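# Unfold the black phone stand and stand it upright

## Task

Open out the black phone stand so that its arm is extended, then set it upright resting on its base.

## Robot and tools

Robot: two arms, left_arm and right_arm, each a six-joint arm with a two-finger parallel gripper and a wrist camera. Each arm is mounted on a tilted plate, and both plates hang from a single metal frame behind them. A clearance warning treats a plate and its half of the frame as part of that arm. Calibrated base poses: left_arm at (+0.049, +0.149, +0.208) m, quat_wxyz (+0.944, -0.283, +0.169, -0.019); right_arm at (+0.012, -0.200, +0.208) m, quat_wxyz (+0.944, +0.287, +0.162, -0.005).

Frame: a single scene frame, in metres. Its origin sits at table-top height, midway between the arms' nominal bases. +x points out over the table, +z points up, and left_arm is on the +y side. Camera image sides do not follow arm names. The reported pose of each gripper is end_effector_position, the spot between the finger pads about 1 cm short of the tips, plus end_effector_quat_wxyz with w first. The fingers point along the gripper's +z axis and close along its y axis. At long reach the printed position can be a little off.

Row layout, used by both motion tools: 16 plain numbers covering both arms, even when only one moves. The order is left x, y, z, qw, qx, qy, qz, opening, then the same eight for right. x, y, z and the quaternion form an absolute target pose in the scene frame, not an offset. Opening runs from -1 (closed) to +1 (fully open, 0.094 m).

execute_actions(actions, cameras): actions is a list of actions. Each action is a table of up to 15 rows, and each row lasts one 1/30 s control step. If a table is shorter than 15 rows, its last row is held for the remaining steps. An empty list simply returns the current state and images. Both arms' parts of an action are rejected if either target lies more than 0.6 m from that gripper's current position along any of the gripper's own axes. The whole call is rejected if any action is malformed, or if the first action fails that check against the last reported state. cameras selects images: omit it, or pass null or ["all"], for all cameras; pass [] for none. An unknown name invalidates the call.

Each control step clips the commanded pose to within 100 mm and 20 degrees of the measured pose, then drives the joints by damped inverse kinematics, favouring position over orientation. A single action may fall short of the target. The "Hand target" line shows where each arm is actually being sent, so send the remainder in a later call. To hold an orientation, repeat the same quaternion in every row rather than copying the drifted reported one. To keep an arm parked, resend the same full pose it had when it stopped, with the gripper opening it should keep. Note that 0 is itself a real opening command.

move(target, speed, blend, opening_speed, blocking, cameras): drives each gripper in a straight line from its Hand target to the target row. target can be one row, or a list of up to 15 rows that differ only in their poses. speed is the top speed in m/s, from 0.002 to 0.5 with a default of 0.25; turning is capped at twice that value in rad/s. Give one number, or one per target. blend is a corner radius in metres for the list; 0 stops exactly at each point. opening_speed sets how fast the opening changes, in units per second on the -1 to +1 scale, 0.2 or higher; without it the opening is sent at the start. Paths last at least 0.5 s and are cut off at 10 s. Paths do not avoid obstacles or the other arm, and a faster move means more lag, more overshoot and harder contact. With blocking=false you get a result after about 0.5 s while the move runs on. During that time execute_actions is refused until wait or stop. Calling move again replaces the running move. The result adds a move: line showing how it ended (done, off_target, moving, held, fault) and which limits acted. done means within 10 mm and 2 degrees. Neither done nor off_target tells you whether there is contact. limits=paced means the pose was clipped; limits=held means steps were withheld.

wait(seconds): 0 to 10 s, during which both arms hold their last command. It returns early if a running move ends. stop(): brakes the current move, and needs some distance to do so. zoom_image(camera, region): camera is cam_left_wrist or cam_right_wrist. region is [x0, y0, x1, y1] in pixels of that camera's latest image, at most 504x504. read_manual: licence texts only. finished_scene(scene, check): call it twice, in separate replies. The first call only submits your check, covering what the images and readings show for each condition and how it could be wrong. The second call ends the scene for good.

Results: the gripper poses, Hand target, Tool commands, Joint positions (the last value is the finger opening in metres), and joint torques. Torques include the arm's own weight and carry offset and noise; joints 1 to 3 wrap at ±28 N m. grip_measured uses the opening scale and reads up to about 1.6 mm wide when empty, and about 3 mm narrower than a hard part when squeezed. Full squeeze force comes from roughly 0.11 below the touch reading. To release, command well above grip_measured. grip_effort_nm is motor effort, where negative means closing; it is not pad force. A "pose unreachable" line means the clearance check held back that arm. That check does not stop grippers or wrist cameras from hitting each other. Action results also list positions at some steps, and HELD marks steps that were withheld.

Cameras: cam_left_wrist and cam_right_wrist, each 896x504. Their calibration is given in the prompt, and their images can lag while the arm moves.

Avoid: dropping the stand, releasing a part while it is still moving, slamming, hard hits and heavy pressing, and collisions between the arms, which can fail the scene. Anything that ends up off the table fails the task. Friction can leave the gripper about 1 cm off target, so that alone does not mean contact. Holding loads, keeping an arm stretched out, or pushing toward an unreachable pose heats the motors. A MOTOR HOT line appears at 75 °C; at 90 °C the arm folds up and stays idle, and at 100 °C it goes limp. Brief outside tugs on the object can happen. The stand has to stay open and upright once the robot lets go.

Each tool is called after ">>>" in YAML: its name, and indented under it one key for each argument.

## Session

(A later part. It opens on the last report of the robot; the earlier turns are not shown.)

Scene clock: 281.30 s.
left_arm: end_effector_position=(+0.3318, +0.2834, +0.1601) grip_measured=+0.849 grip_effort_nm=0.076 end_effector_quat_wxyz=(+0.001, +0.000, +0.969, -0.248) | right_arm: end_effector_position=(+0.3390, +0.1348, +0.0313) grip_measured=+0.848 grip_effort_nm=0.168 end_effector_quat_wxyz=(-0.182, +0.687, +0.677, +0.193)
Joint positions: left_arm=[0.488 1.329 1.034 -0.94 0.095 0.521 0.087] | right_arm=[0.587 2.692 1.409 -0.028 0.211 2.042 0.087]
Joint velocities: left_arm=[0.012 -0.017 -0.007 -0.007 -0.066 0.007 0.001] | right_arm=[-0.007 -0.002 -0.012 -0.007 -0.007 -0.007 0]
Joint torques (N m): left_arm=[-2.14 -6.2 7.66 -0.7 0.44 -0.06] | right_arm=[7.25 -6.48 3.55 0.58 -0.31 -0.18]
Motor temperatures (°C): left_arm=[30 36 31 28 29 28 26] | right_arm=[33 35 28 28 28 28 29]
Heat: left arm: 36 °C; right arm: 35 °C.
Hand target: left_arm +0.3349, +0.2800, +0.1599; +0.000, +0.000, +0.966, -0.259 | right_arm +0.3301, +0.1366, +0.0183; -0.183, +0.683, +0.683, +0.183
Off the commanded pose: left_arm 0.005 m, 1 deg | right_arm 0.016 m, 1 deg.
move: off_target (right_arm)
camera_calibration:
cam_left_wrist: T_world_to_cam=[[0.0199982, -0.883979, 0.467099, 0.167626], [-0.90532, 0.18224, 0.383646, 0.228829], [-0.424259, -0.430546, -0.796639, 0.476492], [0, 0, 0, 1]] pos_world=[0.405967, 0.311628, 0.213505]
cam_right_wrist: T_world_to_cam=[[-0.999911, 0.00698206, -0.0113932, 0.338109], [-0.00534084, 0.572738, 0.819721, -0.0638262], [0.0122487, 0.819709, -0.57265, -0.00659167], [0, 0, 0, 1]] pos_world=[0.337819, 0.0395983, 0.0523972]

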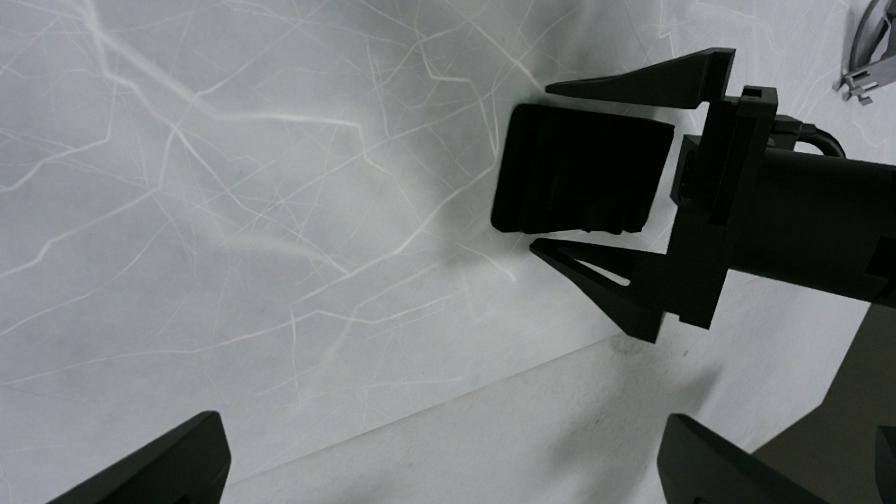

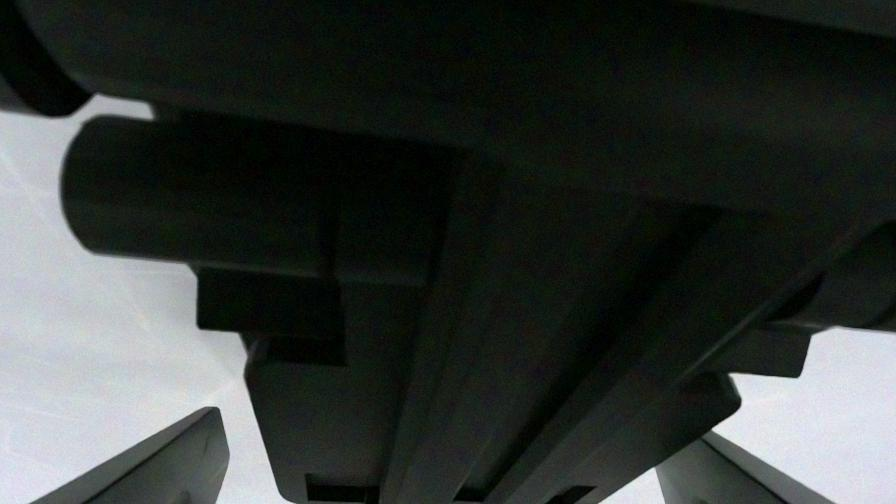

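>>> move:
  target: [0.335,0.28,0.16,0,0.0,0.966,-0.259,0.85,0.330,0.135,0.006,-0.183,0.683,0.683,0.183,0.85]
  speed: 0.06

>>> zoom_image:
  camera: "cam_left_wrist"
  region: [440, 50, 796, 350]

Scene clock: 284.03 s.
left_arm: end_effector_position=(+0.3318, +0.2833, +0.1601) grip_measured=+0.849 grip_effort_nm=0.076 end_effector_quat_wxyz=(+0.001, +0.000, +0.969, -0.248) | right_arm: end_effector_position=(+0.3405, +0.1343, +0.0241) grip_measured=+0.848 grip_effort_nm=0.168 end_effector_quat_wxyz=(-0.182, +0.686, +0.677, +0.196)
Joint positions: left_arm=[0.488 1.329 1.034 -0.94 0.095 0.52 0.087] | right_arm=[0.572 2.707 1.413 -0.009 0.204 2.025 0.087]
Joint velocities: left_arm=[-0.002 -0.022 0.002 -0.007 -0.007 -0.022 0] | right_arm=[0.002 0.002 0.002 0.037 -0.007 -0.066 -0.001]
Joint torques (N m): left_arm=[-2.06 -6.15 7.75 -0.69 0.46 -0.05] | right_arm=[7.05 -5.79 3.22 0.68 -0.3 -0.16]
Motor temperatures (°C): left_arm=[30 36 31 28 29 28 26] | right_arm=[33 36 28 28 28 28 29]
Heat: left arm: 36 °C; right arm: 36 °C.
Hand target: left_arm +0.3350, +0.2799, +0.1600; +0.000, +0.000, +0.966, -0.259 | right_arm +0.3297, +0.1344, +0.0066; -0.183, +0.683, +0.683, +0.183
Off the commanded pose: left_arm 0.005 m, 1 deg | right_arm 0.021 m, 2 deg.
move: off_target (right_arm)
camera_calibration:
cam_left_wrist: T_world_to_cam=[[0.0203821, -0.883815, 0.467392, 0.167346], [-0.905391, 0.181982, 0.383601, 0.228962], [-0.424089, -0.430991, -0.796489, 0.476553], [0, 0, 0, 1]] pos_world=[0.40599, 0.311626, 0.213523]
cam_right_wrist: T_world_to_cam=[[-0.999855, 0.00731471, -0.0153895, 0.339592], [-0.0084965, 0.568851, 0.822397, -0.0562047], [0.0147699, 0.822408, -0.568706, -0.0116384], [0, 0, 0, 1]] pos_world=[0.339237, 0.0390596, 0.0448299]

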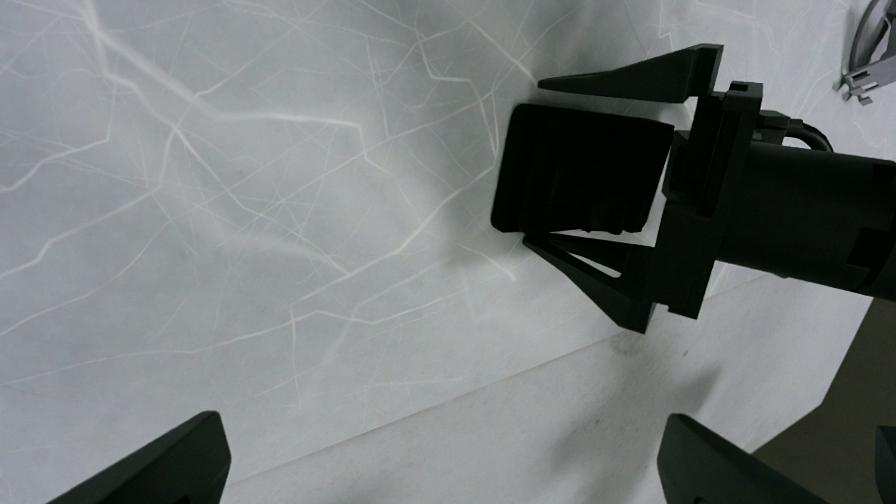

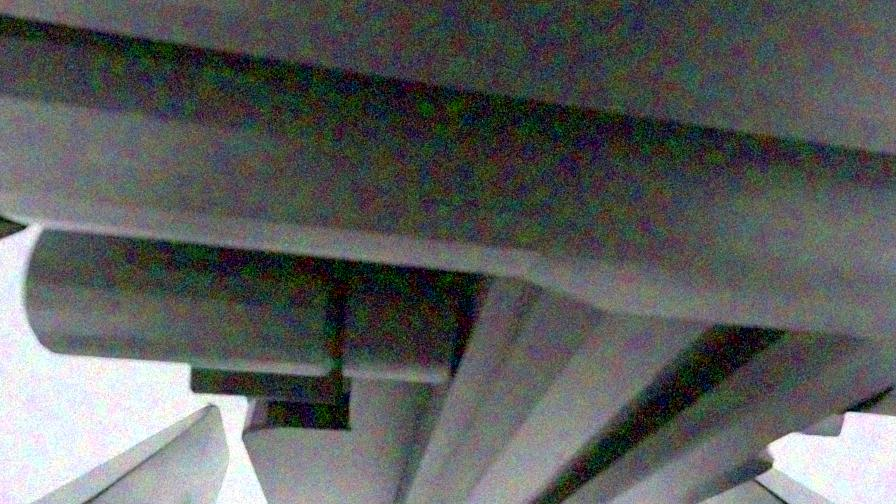

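Scaled by 1.416.

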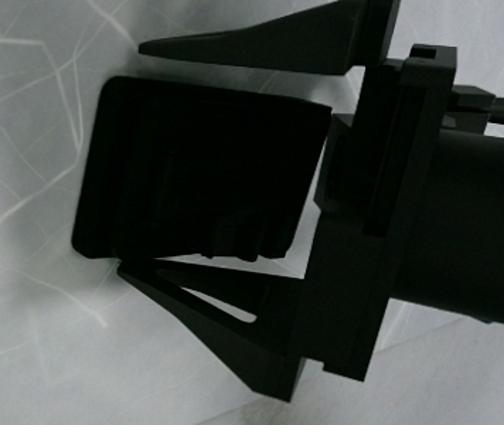

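>>> move:
  target: [0.335,0.28,0.16,0,0.0,0.966,-0.259,0.85,0.325,0.135,0.010,-0.183,0.683,0.683,0.183,0.22]
  speed: 0.06
  opening_speed: 0.4

>>> zoom_image:
  camera: "cam_left_wrist"
  region: [440, 50, 796, 350]

Scene clock: 288.90 s.
left_arm: end_effector_position=(+0.3318, +0.2833, +0.1601) grip_measured=+0.849 grip_effort_nm=0.076 end_effector_quat_wxyz=(+0.001, +0.000, +0.969, -0.248) | right_arm: end_effector_position=(+0.3416, +0.1353, +0.0247) grip_measured=+0.537 grip_effort_nm=-0.989 end_effector_quat_wxyz=(-0.183, +0.686, +0.676, +0.199)
Joint positions: left_arm=[0.488 1.329 1.034 -0.94 0.095 0.52 0.087] | right_arm=[0.572 2.707 1.413 -0.003 0.201 2.024 0.072]
Joint velocities: left_arm=[0.007 0.002 0.002 -0.051 0.051 0.051 0] | right_arm=[-0.012 0.017 0.002 -0.022 -0.022 0.022 0]
Joint torques (N m): left_arm=[-2.13 -6.09 7.65 -0.68 0.45 -0.06] | right_arm=[8.12 -6.64 1.74 0.63 -0.2 -0.05]
Motor temperatures (°C): left_arm=[30 37 31 28 29 28 26] | right_arm=[33 36 28 28 28 28 29]
Heat: left arm: 37 °C; right arm: 36 °C.
Hand target: left_arm +0.3349, +0.2800, +0.1599; +0.000, +0.000, +0.966, -0.259 | right_arm +0.3249, +0.1348, +0.0105; -0.183, +0.683, +0.683, +0.183
Off the commanded pose: left_arm 0.005 m, 1 deg | right_arm 0.022 m, 2 deg.
move: off_target (right_arm)
camera_calibration:
cam_left_wrist: T_world_to_cam=[[0.0203821, -0.883815, 0.467392, 0.167346], [-0.905391, 0.181982, 0.383601, 0.228962], [-0.424089, -0.430991, -0.796489, 0.476553], [0, 0, 0, 1]] pos_world=[0.40599, 0.311626, 0.213523]
cam_right_wrist: T_world_to_cam=[[-0.999785, 0.00956399, -0.0184051, 0.34037], [-0.00979209, 0.564603, 0.825305, -0.0562605], [0.0182848, 0.825307, -0.564388, -0.0137806], [0, 0, 0, 1]] pos_world=[0.339997, 0.0398827, 0.044919]

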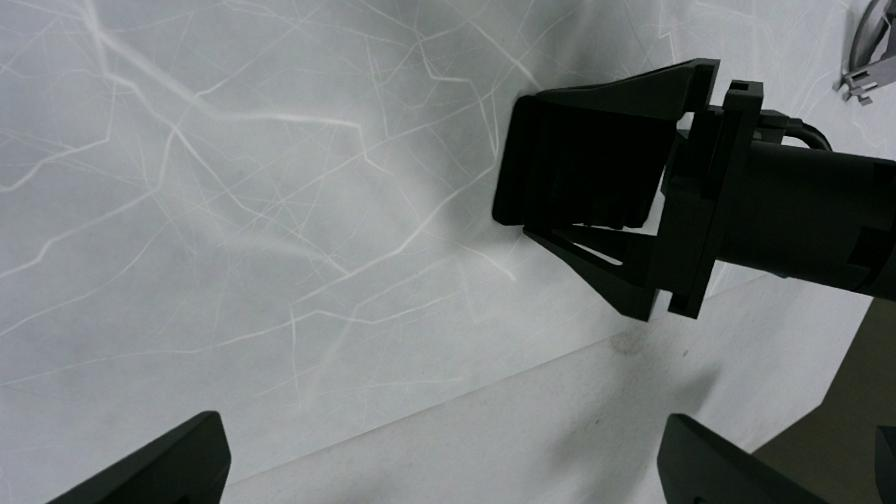

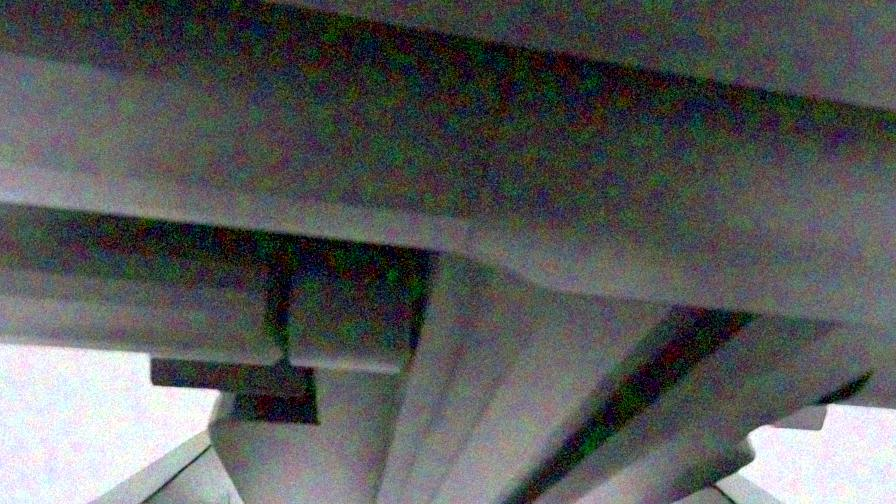

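Scaled by 1.416.

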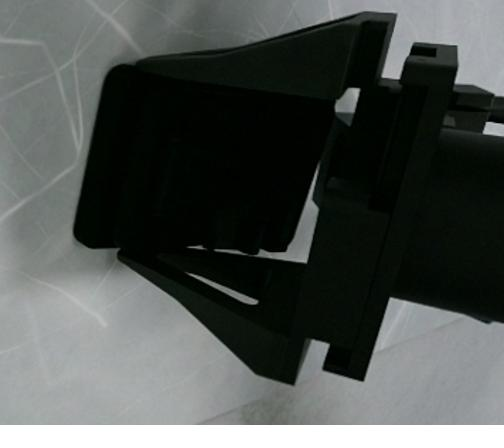

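>>> move:
  target:
    - [0.335,0.28,0.16,0,0.0,0.966,-0.259,0.85,0.329,0.132,0.010,-0.183,0.683,0.683,0.183,0.75]
    - [0.335,0.28,0.16,0,0.0,0.966,-0.259,0.85,0.329,0.137,0.021,-0.1715,0.7233,0.640,0.1938,0.75]
  speed: 0.06
  opening_speed: 0.4

>>> zoom_image:
  camera: "cam_left_wrist"
  region: [440, 50, 796, 350]

Scene clock: 294.47 s.
left_arm: end_effector_position=(+0.3318, +0.2833, +0.1601) grip_measured=+0.849 grip_effort_nm=0.076 end_effector_quat_wxyz=(+0.001, +0.000, +0.969, -0.248) | right_arm: end_effector_position=(+0.3399, +0.1383, +0.0242) grip_measured=+0.748 grip_effort_nm=0.168 end_effector_quat_wxyz=(-0.183, +0.712, +0.643, +0.215)
Joint positions: left_arm=[0.488 1.329 1.034 -0.94 0.095 0.52 0.087] | right_arm=[0.579 2.707 1.361 0.099 0.203 2.095 0.082]
Joint velocities: left_arm=[0.002 -0.012 -0.007 0.022 0.007 0.081 -0.001] | right_arm=[-0.007 -0.017 0.007 0.007 -0.051 0.051 0]
Joint torques (N m): left_arm=[-2.06 -6.24 7.73 -0.68 0.44 -0.06] | right_arm=[9.43 -8.4 1.47 0.53 -0.02 0.05]
Motor temperatures (°C): left_arm=[30 37 31 28 29 28 26] | right_arm=[33 36 28 29 28 28 29]
Heat: left arm: 37 °C; right arm: 36 °C.
Hand target: left_arm +0.3349, +0.2800, +0.1599; +0.000, +0.000, +0.966, -0.259 | right_arm +0.3293, +0.1372, +0.0208; -0.174, +0.711, +0.651, +0.203
Off the commanded pose: left_arm 0.005 m, 1 deg | right_arm 0.011 m, 3 deg.
joint sent to its limit (right arm) — joint 6 (wrist roll), upper limit. The joint targets still meet the commanded pose.
move: off_target (right_arm)
camera_calibration:
cam_left_wrist: T_world_to_cam=[[0.0203821, -0.883815, 0.467392, 0.167346], [-0.905391, 0.181982, 0.383601, 0.228962], [-0.424089, -0.430991, -0.796489, 0.476553], [0, 0, 0, 1]] pos_world=[0.40599, 0.311626, 0.213523]
cam_right_wrist: T_world_to_cam=[[-0.995204, 0.0964932, -0.0160547, 0.325025], [0.0390759, 0.542623, 0.839067, -0.0714906], [0.0896759, 0.834415, -0.543792, -0.0426066], [0, 0, 0, 1]] pos_world=[0.33008, 0.0429814, 0.0420344]

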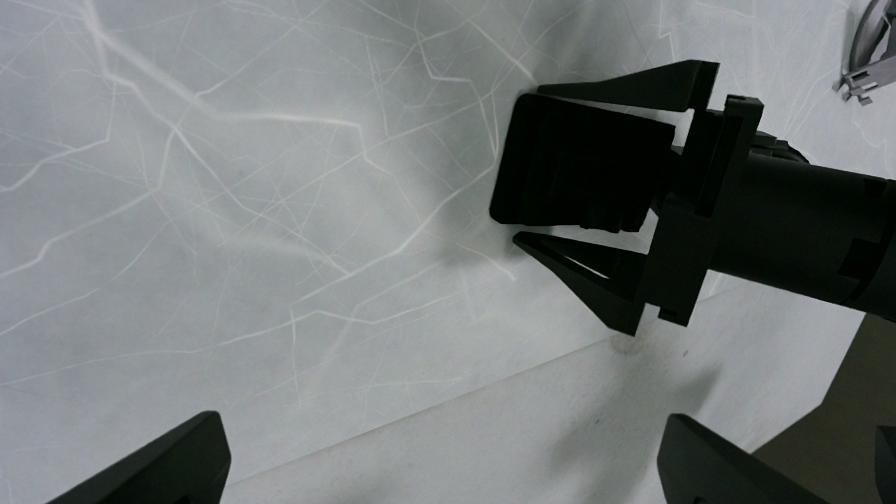

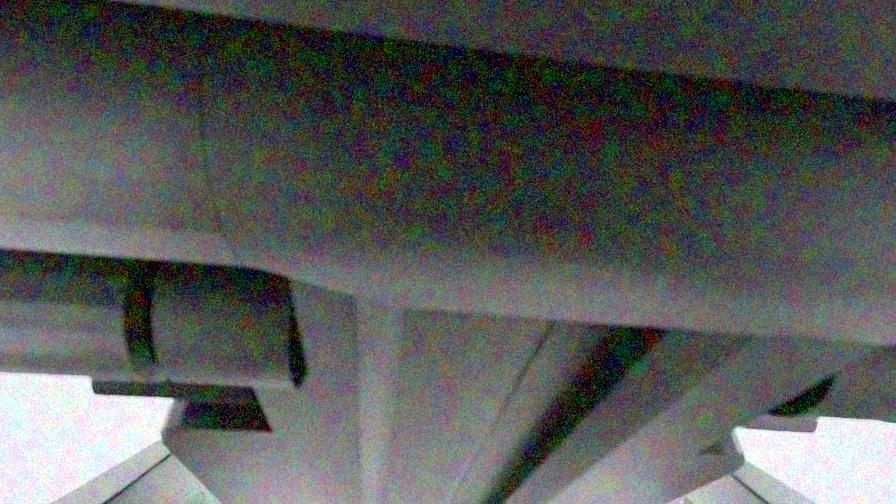

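Scaled by 1.416.

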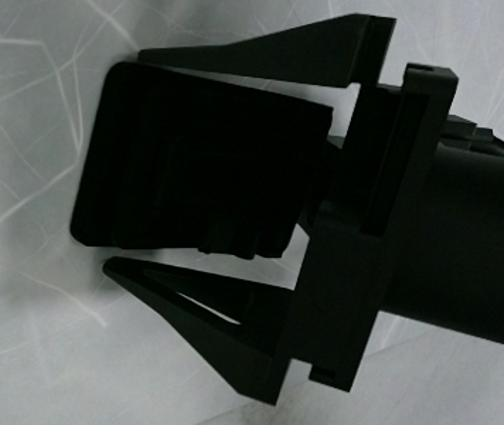

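>>> move:
  target: [0.335,0.28,0.16,0,0.0,0.966,-0.259,0.75,0.329,0.136,0.032,-0.1715,0.7233,0.640,0.1938,0.75]
  speed: 0.06

>>> move:
  target: [0.335,0.28,0.16,0,0.0,0.966,-0.259,0.75,0.329,0.136,0.032,-0.1715,0.7233,0.640,0.1938,0.22]
  opening_speed: 0.4

>>> zoom_image:
  camera: "cam_left_wrist"
  region: [440, 50, 796, 350]

Scene clock: 298.03 s.
left_arm: end_effector_position=(+0.3318, +0.2833, +0.1601) grip_measured=+0.751 grip_effort_nm=-0.051 end_effector_quat_wxyz=(+0.001, +0.000, +0.969, -0.248) | right_arm: end_effector_position=(+0.3300, +0.1389, +0.0240) grip_measured=+0.748 grip_effort_nm=0.164 end_effector_quat_wxyz=(-0.184, +0.707, +0.649, +0.210)
Joint positions: left_arm=[0.488 1.329 1.034 -0.94 0.095 0.52 0.082] | right_arm=[0.59 2.707 1.34 0.102 0.205 2.096 0.082]
Joint velocities: left_arm=[0.002 -0.007 -0.017 -0.007 0.022 0.081 0.001] | right_arm=[0.002 0.002 0.007 -0.051 0.022 -0.066 -0.001]
Joint torques (N m): left_arm=[-2.13 -6.11 7.75 -0.7 0.43 -0.05] | right_arm=[9.55 -10.95 1.48 0.4 -0.1 0.02]
Motor temperatures (°C): left_arm=[30 37 31 28 29 28 26] | right_arm=[33 36 28 28 28 28 29]
Heat: left arm: 37 °C; right arm: 36 °C.
Hand target: left_arm +0.3349, +0.2800, +0.1599; +0.000, +0.000, +0.966, -0.259 | right_arm +0.3290, +0.1363, +0.0316; -0.175, +0.706, +0.655, +0.206
Off the commanded pose: left_arm 0.005 m, 1 deg | right_arm 0.009 m, 3 deg.
joint sent to its limit (right arm) — joint 6 (wrist roll), upper limit. The joint targets are off in orientation, not in position.
move: off_target (right_arm)
camera_calibration:
cam_left_wrist: T_world_to_cam=[[0.0203821, -0.883815, 0.467392, 0.167346], [-0.905391, 0.181982, 0.383601, 0.228962], [-0.424089, -0.430991, -0.796489, 0.476553], [0, 0, 0, 1]] pos_world=[0.40599, 0.311626, 0.213523]
cam_right_wrist: T_world_to_cam=[[-0.996859, 0.0782646, -0.0120928, 0.318065], [0.0328885, 0.548043, 0.835803, -0.0698893], [0.0720412, 0.832781, -0.548896, -0.036104], [0, 0, 0, 1]] pos_world=[0.321966, 0.0434757, 0.0424427]

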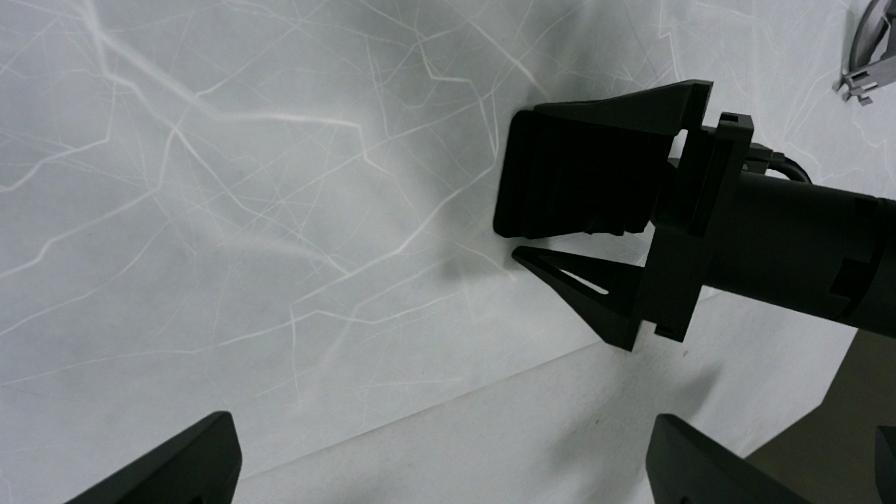

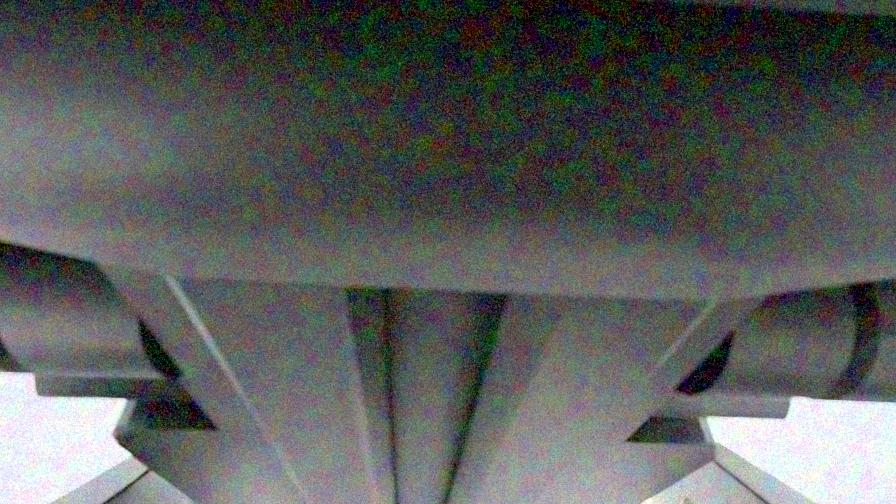

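Scene clock: 299.57 s.
left_arm: end_effector_position=(+0.3318, +0.2833, +0.1601) grip_measured=+0.751 grip_effort_nm=-0.051 end_effector_quat_wxyz=(+0.001, +0.000, +0.969, -0.248) | right_arm: end_effector_position=(+0.3300, +0.1389, +0.0240) grip_measured=+0.490 grip_effort_nm=-0.984 end_effector_quat_wxyz=(-0.184, +0.707, +0.649, +0.209)
Joint positions: left_arm=[0.488 1.329 1.034 -0.94 0.095 0.52 0.082] | right_arm=[0.59 2.707 1.34 0.102 0.205 2.096 0.07]
Joint velocities: left_arm=[0.002 -0.012 -0.007 -0.11 0.007 -0.022 -0.001] | right_arm=[-0.007 0.012 -0.012 -0.066 -0.007 0.007 0]
Joint torques (N m): left_arm=[-2.1 -6.17 7.77 -0.68 0.44 -0.07] | right_arm=[9.5 -10.97 1.54 0.42 -0.1 -0.01]
Motor temperatures (°C): left_arm=[30 37 31 28 30 28 26] | right_arm=[33 36 28 28 28 28 29]
Heat: left arm: 37 °C; right arm: 36 °C.
Hand target: left_arm +0.3349, +0.2799, +0.1599; +0.000, +0.000, +0.966, -0.259 | right_arm +0.3290, +0.1360, +0.0316; -0.175, +0.706, +0.654, +0.206
Off the commanded pose: left_arm 0.005 m, 1 deg | right_arm 0.009 m, 3 deg.
joint sent to its limit (right arm) — joint 6 (wrist roll), upper limit. The joint targets are off in orientation, not in position.
move: off_target (right_arm)
camera_calibration:
cam_left_wrist: T_world_to_cam=[[0.0203821, -0.883815, 0.467392, 0.167346], [-0.905391, 0.181982, 0.383601, 0.228962], [-0.424089, -0.430991, -0.796489, 0.476553], [0, 0, 0, 1]] pos_world=[0.40599, 0.311626, 0.213523]
cam_right_wrist: T_world_to_cam=[[-0.996836, 0.0785859, -0.0118885, 0.318008], [0.0332349, 0.548014, 0.835808, -0.0699997], [0.0721979, 0.832769, -0.548892, -0.0361542], [0, 0, 0, 1]] pos_world=[0.321939, 0.0434779, 0.0424422]

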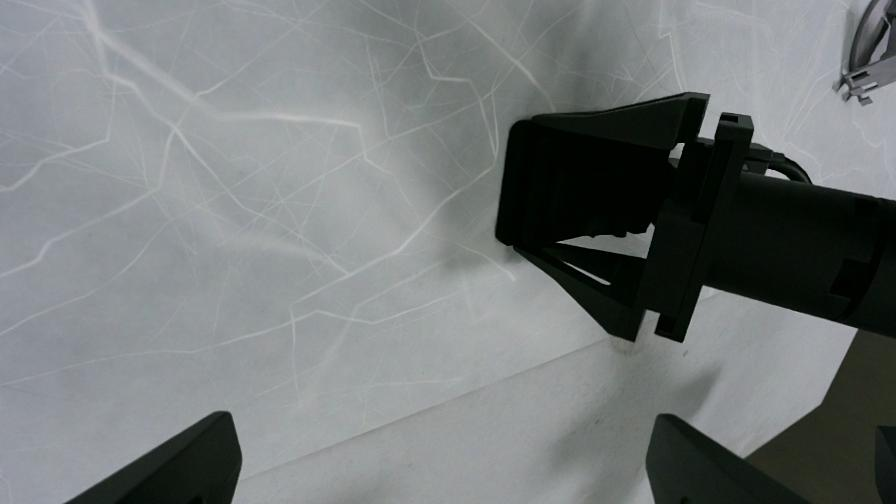

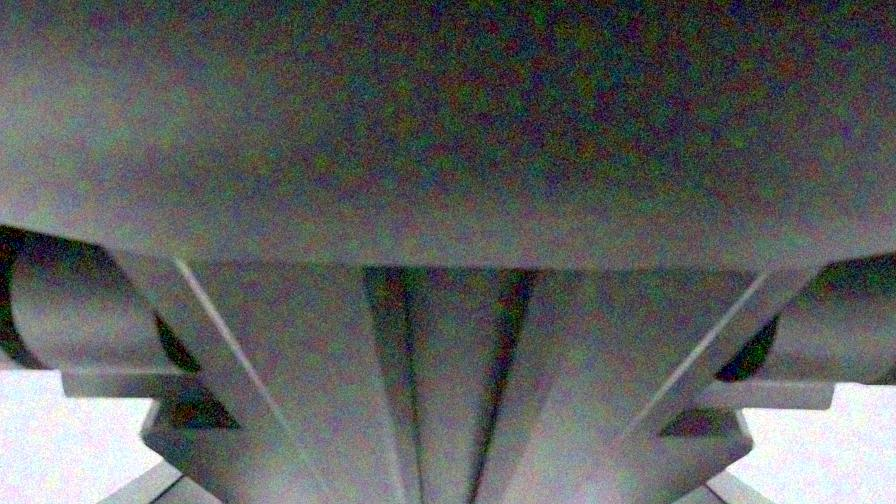

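Scaled by 1.416.

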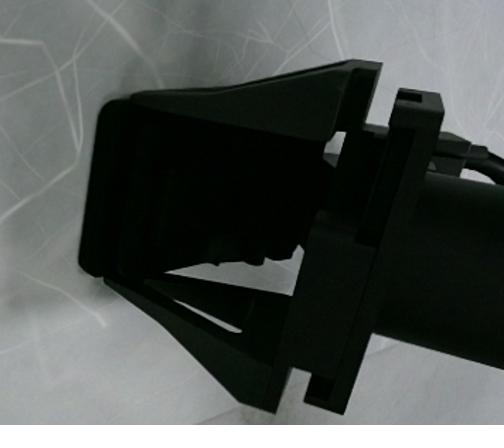

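>>> move:
  target: [0.335,0.28,0.16,0,0.0,0.966,-0.259,0.75,0.329,0.136,0.032,-0.1715,0.7233,0.640,0.1938,0.65]
  opening_speed: 0.4
  cameras: []

>>> move:
  target: [0.335,0.28,0.16,0,0.0,0.966,-0.259,0.75,0.327,0.138,0.042,-0.1715,0.7233,0.640,0.1938,0.65]
  speed: 0.06

>>> zoom_image:
  camera: "cam_left_wrist"
  region: [440, 50, 796, 350]

Scene clock: 307.27 s.
left_arm: end_effector_position=(+0.3318, +0.2833, +0.1601) grip_measured=+0.751 grip_effort_nm=-0.051 end_effector_quat_wxyz=(+0.001, +0.000, +0.969, -0.248) | right_arm: end_effector_position=(+0.3300, +0.1389, +0.0240) grip_measured=+0.648 grip_effort_nm=0.168 end_effector_quat_wxyz=(-0.184, +0.707, +0.649, +0.209)
Joint positions: left_arm=[0.488 1.329 1.034 -0.94 0.095 0.52 0.082] | right_arm=[0.59 2.707 1.34 0.102 0.205 2.096 0.077]
Joint velocities: left_arm=[-0.007 -0.002 0.012 -0.051 0.037 -0.051 0] | right_arm=[-0.012 0.007 0.007 -0.007 -0.007 0.022 -0.001]
Joint torques (N m): left_arm=[-2.24 -6.17 7.75 -0.69 0.43 -0.04] | right_arm=[9.26 -10.97 1.46 0.48 -0.09 0.03]
Motor temperatures (°C): left_arm=[30 37 31 28 30 28 26] | right_arm=[34 37 28 28 28 28 29]
Heat: left arm: 37 °C; right arm: 37 °C.
Hand target: left_arm +0.3349, +0.2800, +0.1599; +0.000, +0.000, +0.966, -0.259 | right_arm +0.3290, +0.1360, +0.0316; -0.175, +0.706, +0.654, +0.206
Off the commanded pose: left_arm 0.005 m, 1 deg | right_arm 0.009 m, 3 deg.
joint sent to its limit (right arm) — joint 6 (wrist roll), upper limit. The joint targets are off in orientation, not in position.
move: off_target (right_arm)
No camera images: "cameras" was empty.

Scene clock: 308.10 s.
left_arm: end_effector_position=(+0.3318, +0.2833, +0.1601) grip_measured=+0.751 grip_effort_nm=-0.051 end_effector_quat_wxyz=(+0.001, +0.000, +0.969, -0.248) | right_arm: end_effector_position=(+0.3258, +0.1387, +0.0289) grip_measured=+0.648 grip_effort_nm=0.168 end_effector_quat_wxyz=(-0.181, +0.703, +0.655, +0.209)
Joint positions: left_arm=[0.488 1.329 1.034 -0.94 0.095 0.52 0.082] | right_arm=[0.604 2.694 1.322 0.102 0.215 2.096 0.077]
Joint velocities: left_arm=[0.017 -0.002 -0.007 -0.11 -0.022 0.037 -0.001] | right_arm=[-0.027 -0.007 -0.002 0.037 -0.022 -0.022 -0.001]
Joint torques (N m): left_arm=[-2.1 -6.23 7.75 -0.68 0.46 -0.06] | right_arm=[9.87 -11.69 1.52 0.38 -0.28 0.03]
Motor temperatures (°C): left_arm=[30 37 31 28 30 28 26] | right_arm=[34 38 28 28 28 28 29]
Heat: left arm: 37 °C; right arm: 38 °C.
Hand target: left_arm +0.3349, +0.2799, +0.1599; +0.000, +0.000, +0.966, -0.259 | right_arm +0.3269, +0.1381, +0.0414; -0.176, +0.700, +0.660, +0.211
Off the commanded pose: left_arm 0.005 m, 1 deg | right_arm 0.013 m, 4 deg.
joint sent to its limit (right arm) — joint 6 (wrist roll), upper limit. The joint targets are off in orientation, not in position.
move: off_target (right_arm)
camera_calibration:
cam_left_wrist: T_world_to_cam=[[0.0203821, -0.883815, 0.467392, 0.167346], [-0.905391, 0.181982, 0.383601, 0.228962], [-0.424089, -0.430991, -0.796489, 0.476553], [0, 0, 0, 1]] pos_world=[0.40599, 0.311626, 0.213523]
cam_right_wrist: T_world_to_cam=[[-0.997561, 0.0667683, -0.0203611, 0.316059], [0.0200628, 0.55363, 0.832521, -0.0701599], [0.0668585, 0.830082, -0.553619, -0.0307857], [0, 0, 0, 1]] pos_world=[0.318753, 0.0432946, 0.0478014]

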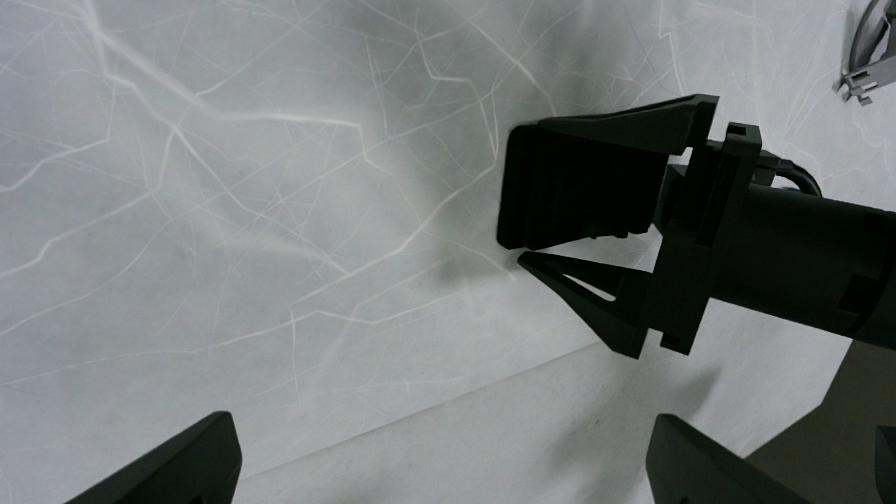

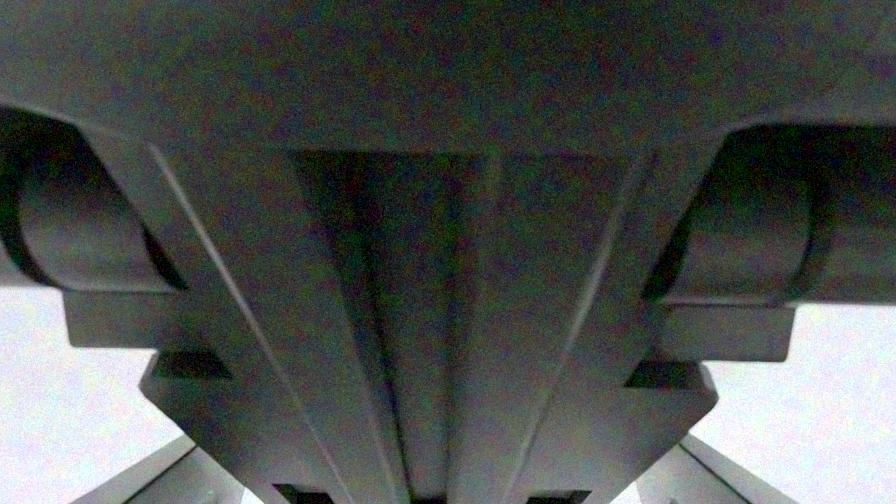

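Scaled by 1.416.

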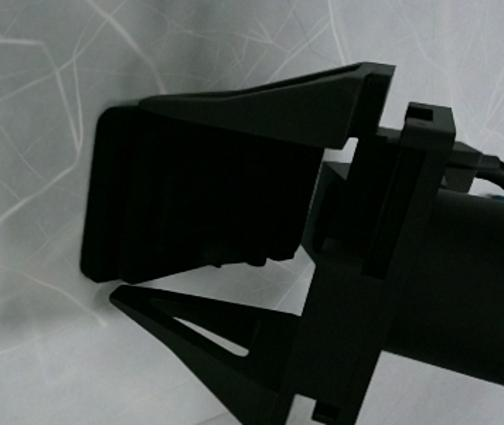

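>>> move:
  target: [0.335,0.28,0.16,0,0.0,0.966,-0.259,0.75,0.331,0.136,0.048,-0.1715,0.7233,0.640,0.1938,0.65]
  speed: 0.06
  cameras: []

>>> move:
  target: [0.335,0.28,0.16,0,0.0,0.966,-0.259,0.75,0.331,0.136,0.048,-0.1715,0.7233,0.640,0.1938,0.2]
  opening_speed: 0.4

>>> zoom_image:
  camera: "cam_left_wrist"
  region: [440, 50, 796, 350]

Scene clock: 311.97 s.
left_arm: end_effector_position=(+0.3318, +0.2833, +0.1601) grip_measured=+0.751 grip_effort_nm=-0.051 end_effector_quat_wxyz=(+0.001, +0.000, +0.969, -0.248) | right_arm: end_effector_position=(+0.3308, +0.1365, +0.0348) grip_measured=+0.648 grip_effort_nm=0.164 end_effector_quat_wxyz=(-0.180, +0.704, +0.654, +0.211)
Joint positions: left_arm=[0.488 1.329 1.034 -0.94 0.095 0.52 0.082] | right_arm=[0.604 2.674 1.322 0.087 0.215 2.096 0.077]
Joint velocities: left_arm=[-0.022 0.002 0.012 0.022 -0.037 -0.022 0.001] | right_arm=[-0.007 -0.002 0.007 0.007 0.022 -0.022 0]
Joint torques (N m): left_arm=[-2.17 -6.15 7.68 -0.69 0.43 -0.06] | right_arm=[9.84 -11.59 1.73 0.33 -0.19 0.02]
Motor temperatures (°C): left_arm=[30 37 31 28 30 28 26] | right_arm=[34 38 28 28 28 28 29]
Heat: left arm: 37 °C; right arm: 38 °C.
Hand target: left_arm +0.3349, +0.2800, +0.1599; +0.000, +0.000, +0.966, -0.259 | right_arm +0.3309, +0.1359, +0.0474; -0.176, +0.699, +0.660, +0.211
Off the commanded pose: left_arm 0.005 m, 1 deg | right_arm 0.013 m, 4 deg.
joint sent to its limit (right arm) — joint 6 (wrist roll), upper limit. The joint targets are off in orientation, not in position.
move: off_target (right_arm)
No camera images: "cameras" was empty.

Scene clock: 313.30 s.
left_arm: end_effector_position=(+0.3318, +0.2833, +0.1601) grip_measured=+0.751 grip_effort_nm=-0.051 end_effector_quat_wxyz=(+0.001, +0.000, +0.969, -0.248) | right_arm: end_effector_position=(+0.3296, +0.1363, +0.0346) grip_measured=+0.322 grip_effort_nm=-0.979 end_effector_quat_wxyz=(-0.181, +0.703, +0.655, +0.209)
Joint positions: left_arm=[0.488 1.329 1.034 -0.94 0.095 0.52 0.082] | right_arm=[0.605 2.674 1.322 0.082 0.215 2.096 0.062]
Joint velocities: left_arm=[0.007 -0.017 -0.007 -0.022 0.022 -0.051 0] | right_arm=[0.017 0.037 0.017 -0.007 -0.051 0.007 0]
Joint torques (N m): left_arm=[-2.11 -6.19 7.75 -0.68 0.46 -0.05] | right_arm=[9.76 -11.59 1.94 0.34 -0.18 0.05]
Motor temperatures (°C): left_arm=[30 37 31 28 30 28 26] | right_arm=[34 38 28 28 28 28 29]
Heat: left arm: 37 °C; right arm: 38 °C.
Hand target: left_arm +0.3349, +0.2799, +0.1599; +0.000, +0.000, +0.966, -0.259 | right_arm +0.3309, +0.1360, +0.0475; -0.176, +0.699, +0.660, +0.211
Off the commanded pose: left_arm 0.005 m, 1 deg | right_arm 0.013 m, 4 deg.
joint sent to its limit (right arm) — joint 6 (wrist roll), upper limit. The joint targets are off in orientation, not in position.
move: off_target (right_arm)
camera_calibration:
cam_left_wrist: T_world_to_cam=[[0.0203821, -0.883815, 0.467392, 0.167346], [-0.905391, 0.181982, 0.383601, 0.228962], [-0.424089, -0.430991, -0.796489, 0.476553], [0, 0, 0, 1]] pos_world=[0.40599, 0.311626, 0.213523]
cam_right_wrist: T_world_to_cam=[[-0.997613, 0.0659376, -0.0205273, 0.320241], [0.0194593, 0.553598, 0.832556, -0.0735256], [0.0662607, 0.830169, -0.55356, -0.0256646], [0, 0, 0, 1]] pos_world=[0.322608, 0.0408937, 0.053581]

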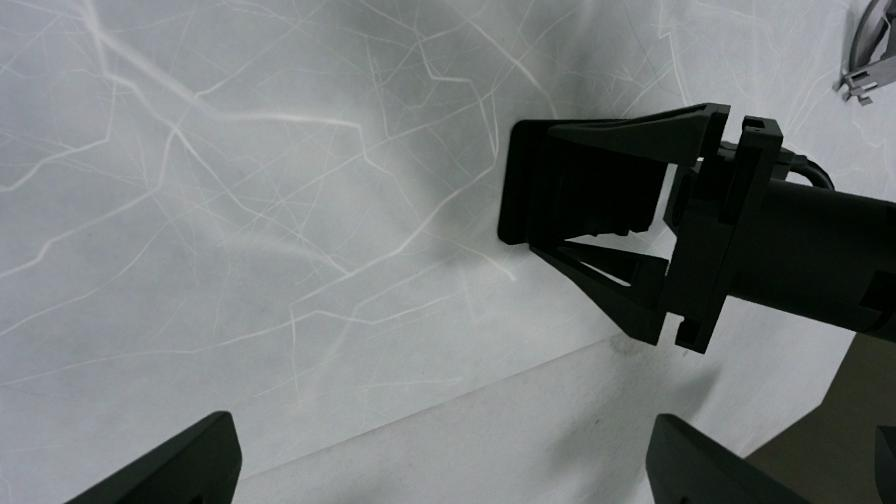

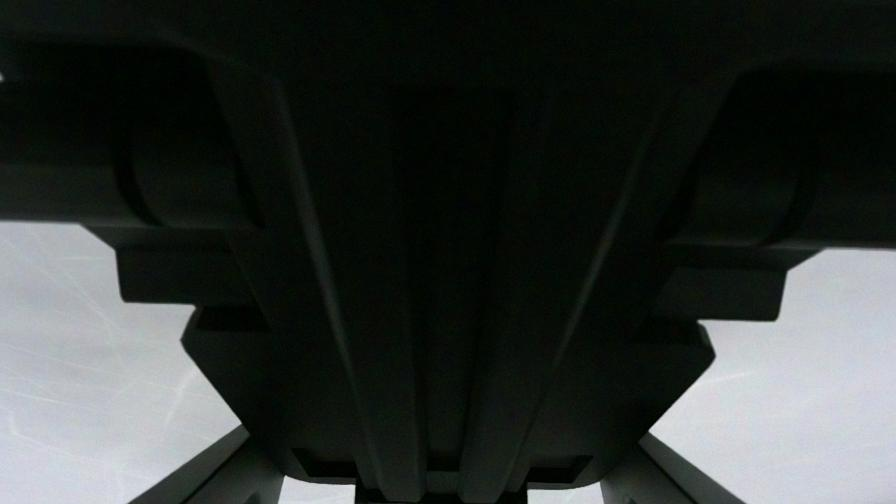

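Scaled by 1.416.

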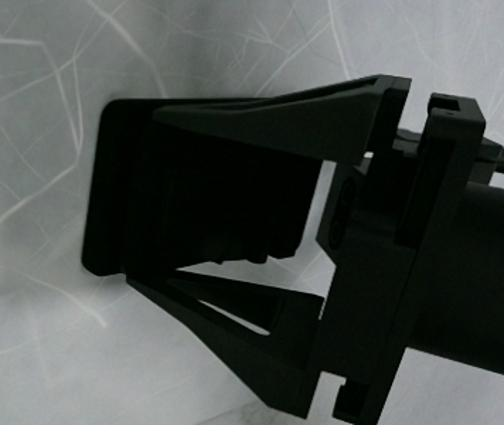

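>>> move:
  target: [0.332,0.197,0.070,0,0.0,0.966,-0.259,-1,0.331,0.136,0.048,-0.1715,0.7233,0.640,0.1938,0.2]
  speed: 0.12

>>> zoom_image:
  camera: "cam_left_wrist"
  region: [300, 50, 800, 504]

Scene clock: 320.80 s.
left_arm: end_effector_position=(+0.3345, +0.2045, +0.0725) grip_measured=-0.994 grip_effort_nm=-0.330 end_effector_quat_wxyz=(+0.007, -0.008, +0.967, -0.255) | right_arm: end_effector_position=(+0.3296, +0.1363, +0.0346) grip_measured=+0.322 grip_effort_nm=-0.984 end_effector_quat_wxyz=(-0.181, +0.703, +0.655, +0.209)
Joint positions: left_arm=[0.364 1.57 0.779 -0.426 0.072 0.39 0] | right_arm=[0.605 2.674 1.322 0.082 0.215 2.096 0.062]
Joint velocities: left_arm=[0.002 0.007 0.002 -0.066 0.007 -0.022 0.001] | right_arm=[0.007 -0.022 0.012 0.022 0.037 0.051 -0.001]
Joint torques (N m): left_arm=[-4.3 -5.55 3.64 -0.37 0.27 -0.04] | right_arm=[9.8 -11.58 1.87 0.36 -0.21 0.03]
Motor temperatures (°C): left_arm=[30 37 31 28 30 28 26] | right_arm=[34 40 27 28 28 28 30]
Heat: left arm: 37 °C; right arm: 40 °C.
Hand target: left_arm +0.3326, +0.1964, +0.0699; +0.001, -0.001, +0.966, -0.259 | right_arm +0.3310, +0.1360, +0.0474; -0.176, +0.699, +0.660, +0.211
Off the commanded pose: left_arm 0.008 m, 1 deg | right_arm 0.013 m, 4 deg.
joint sent to its limit (right arm) — joint 6 (wrist roll), upper limit. The joint targets are off in orientation, not in position.
move: off_target (right_arm)
camera_calibration:
cam_left_wrist: T_world_to_cam=[[0.0324473, -0.877204, 0.479021, 0.132371], [-0.91146, 0.170687, 0.374308, 0.284345], [-0.410107, -0.448753, -0.793998, 0.37275], [0, 0, 0, 1]] pos_world=[0.407741, 0.234855, 0.126122]
cam_right_wrist: T_world_to_cam=[[-0.997613, 0.0659376, -0.0205273, 0.320241], [0.0194593, 0.553598, 0.832556, -0.0735256], [0.0662607, 0.830169, -0.55356, -0.0256646], [0, 0, 0, 1]] pos_world=[0.322608, 0.0408937, 0.053581]

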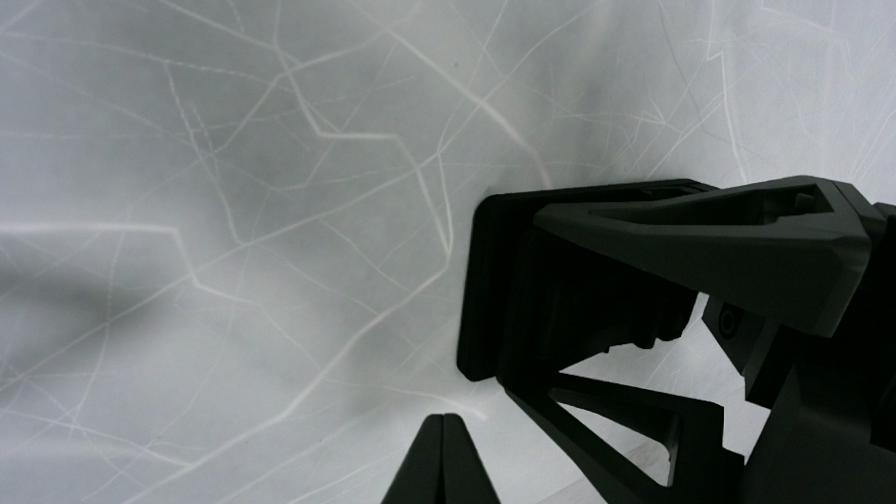

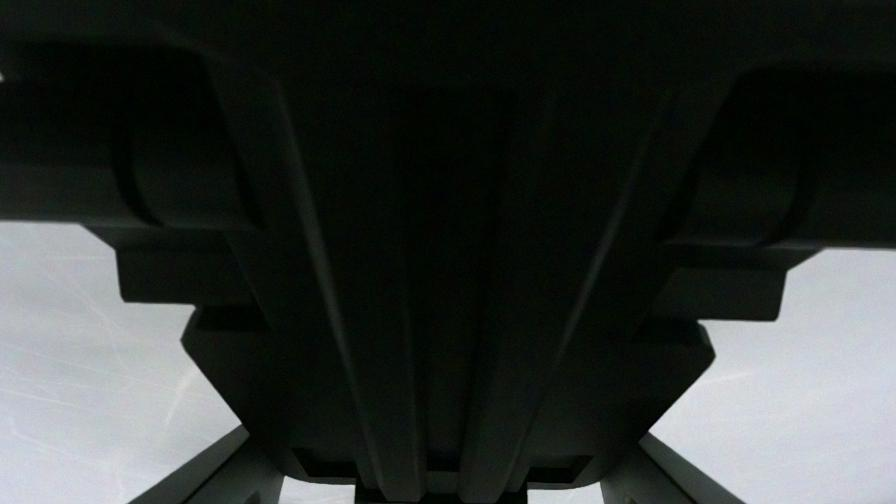

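Scaled by 1.008.

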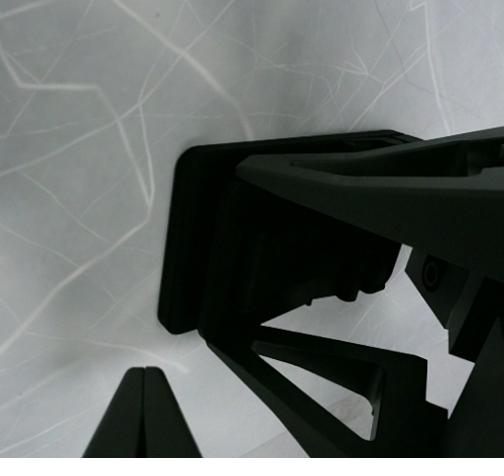

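>>> move:
  target: [0.330,0.158,0.026,0,0.0,0.966,-0.259,-1,0.331,0.136,0.048,-0.1715,0.7233,0.640,0.1938,0.2]
  speed: 0.08

>>> zoom_image:
  camera: "cam_left_wrist"
  region: [350, 150, 750, 504]

Scene clock: 326.67 s.
left_arm: end_effector_position=(+0.3335, +0.1668, +0.0279) grip_measured=-0.994 grip_effort_nm=-0.330 end_effector_quat_wxyz=(+0.006, -0.008, +0.967, -0.254) | right_arm: end_effector_position=(+0.3296, +0.1363, +0.0346) grip_measured=+0.322 grip_effort_nm=-0.979 end_effector_quat_wxyz=(-0.181, +0.703, +0.655, +0.209)
Joint positions: left_arm=[0.314 1.776 0.731 -0.17 0.054 0.343 0] | right_arm=[0.605 2.674 1.322 0.082 0.215 2.096 0.062]
Joint velocities: left_arm=[0.007 -0.002 0.007 -0.007 -0.051 0.007 0] | right_arm=[0.012 -0.022 -0.002 -0.066 0.051 -0.051 -0.001]
Joint torques (N m): left_arm=[-4.85 -5.59 2.28 -0.34 0.25 -0.09] | right_arm=[9.84 -11.62 1.84 0.37 -0.2 0.03]
Motor temperatures (°C): left_arm=[30 37 31 28 30 28 26] | right_arm=[34 41 27 28 28 28 30]
Heat: left arm: 37 °C; right arm: 41 °C.
Hand target: left_arm +0.3301, +0.1578, +0.0260; +0.001, +0.000, +0.966, -0.259 | right_arm +0.3310, +0.1360, +0.0474; -0.176, +0.699, +0.660, +0.211
Off the commanded pose: left_arm 0.010 m, 1 deg | right_arm 0.013 m, 4 deg.
joint sent to its limit (right arm) — joint 6 (wrist roll), upper limit. The joint targets are off in orientation, not in position.
move: off_target (right_arm)
camera_calibration:
cam_left_wrist: T_world_to_cam=[[0.0331359, -0.877399, 0.478616, 0.120487], [-0.911427, 0.169981, 0.374709, 0.306706], [-0.410125, -0.44864, -0.794053, 0.319982], [0, 0, 0, 1]] pos_world=[0.40678, 0.197138, 0.0814903]
cam_right_wrist: T_world_to_cam=[[-0.997613, 0.0659376, -0.0205273, 0.320241], [0.0194593, 0.553598, 0.832556, -0.0735256], [0.0662607, 0.830169, -0.55356, -0.0256646], [0, 0, 0, 1]] pos_world=[0.322608, 0.0408937, 0.053581]

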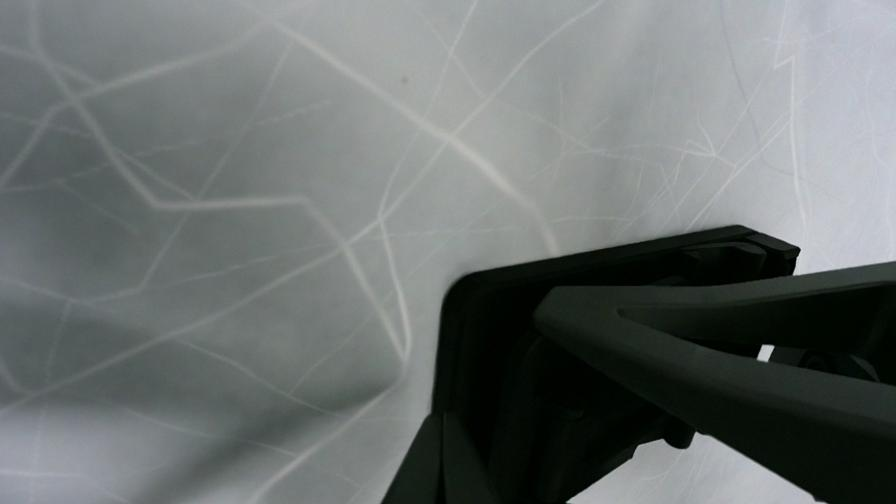

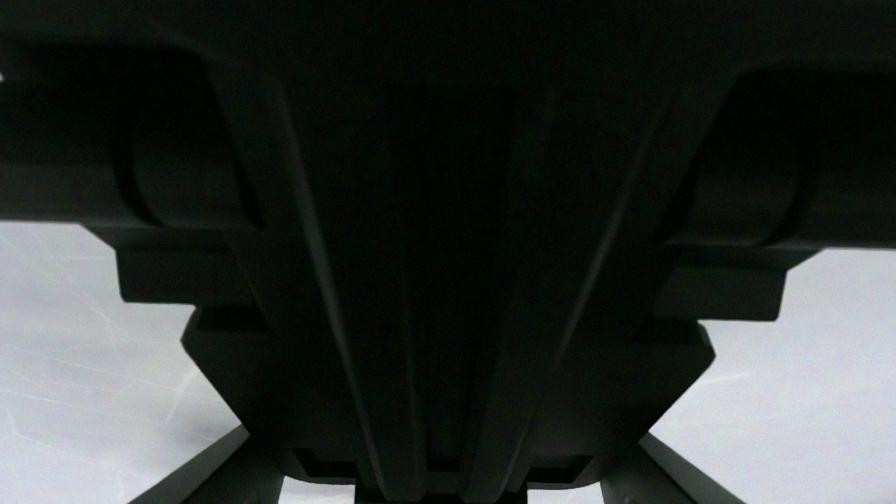

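Scaled by 1.260.

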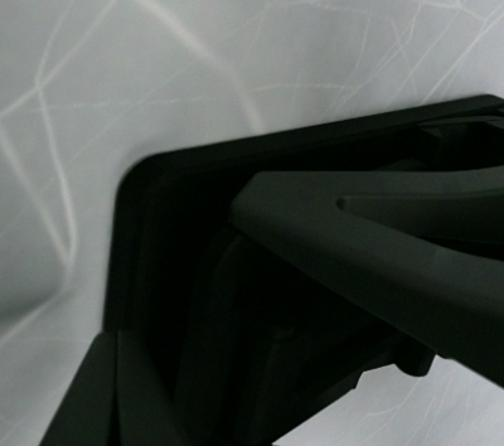

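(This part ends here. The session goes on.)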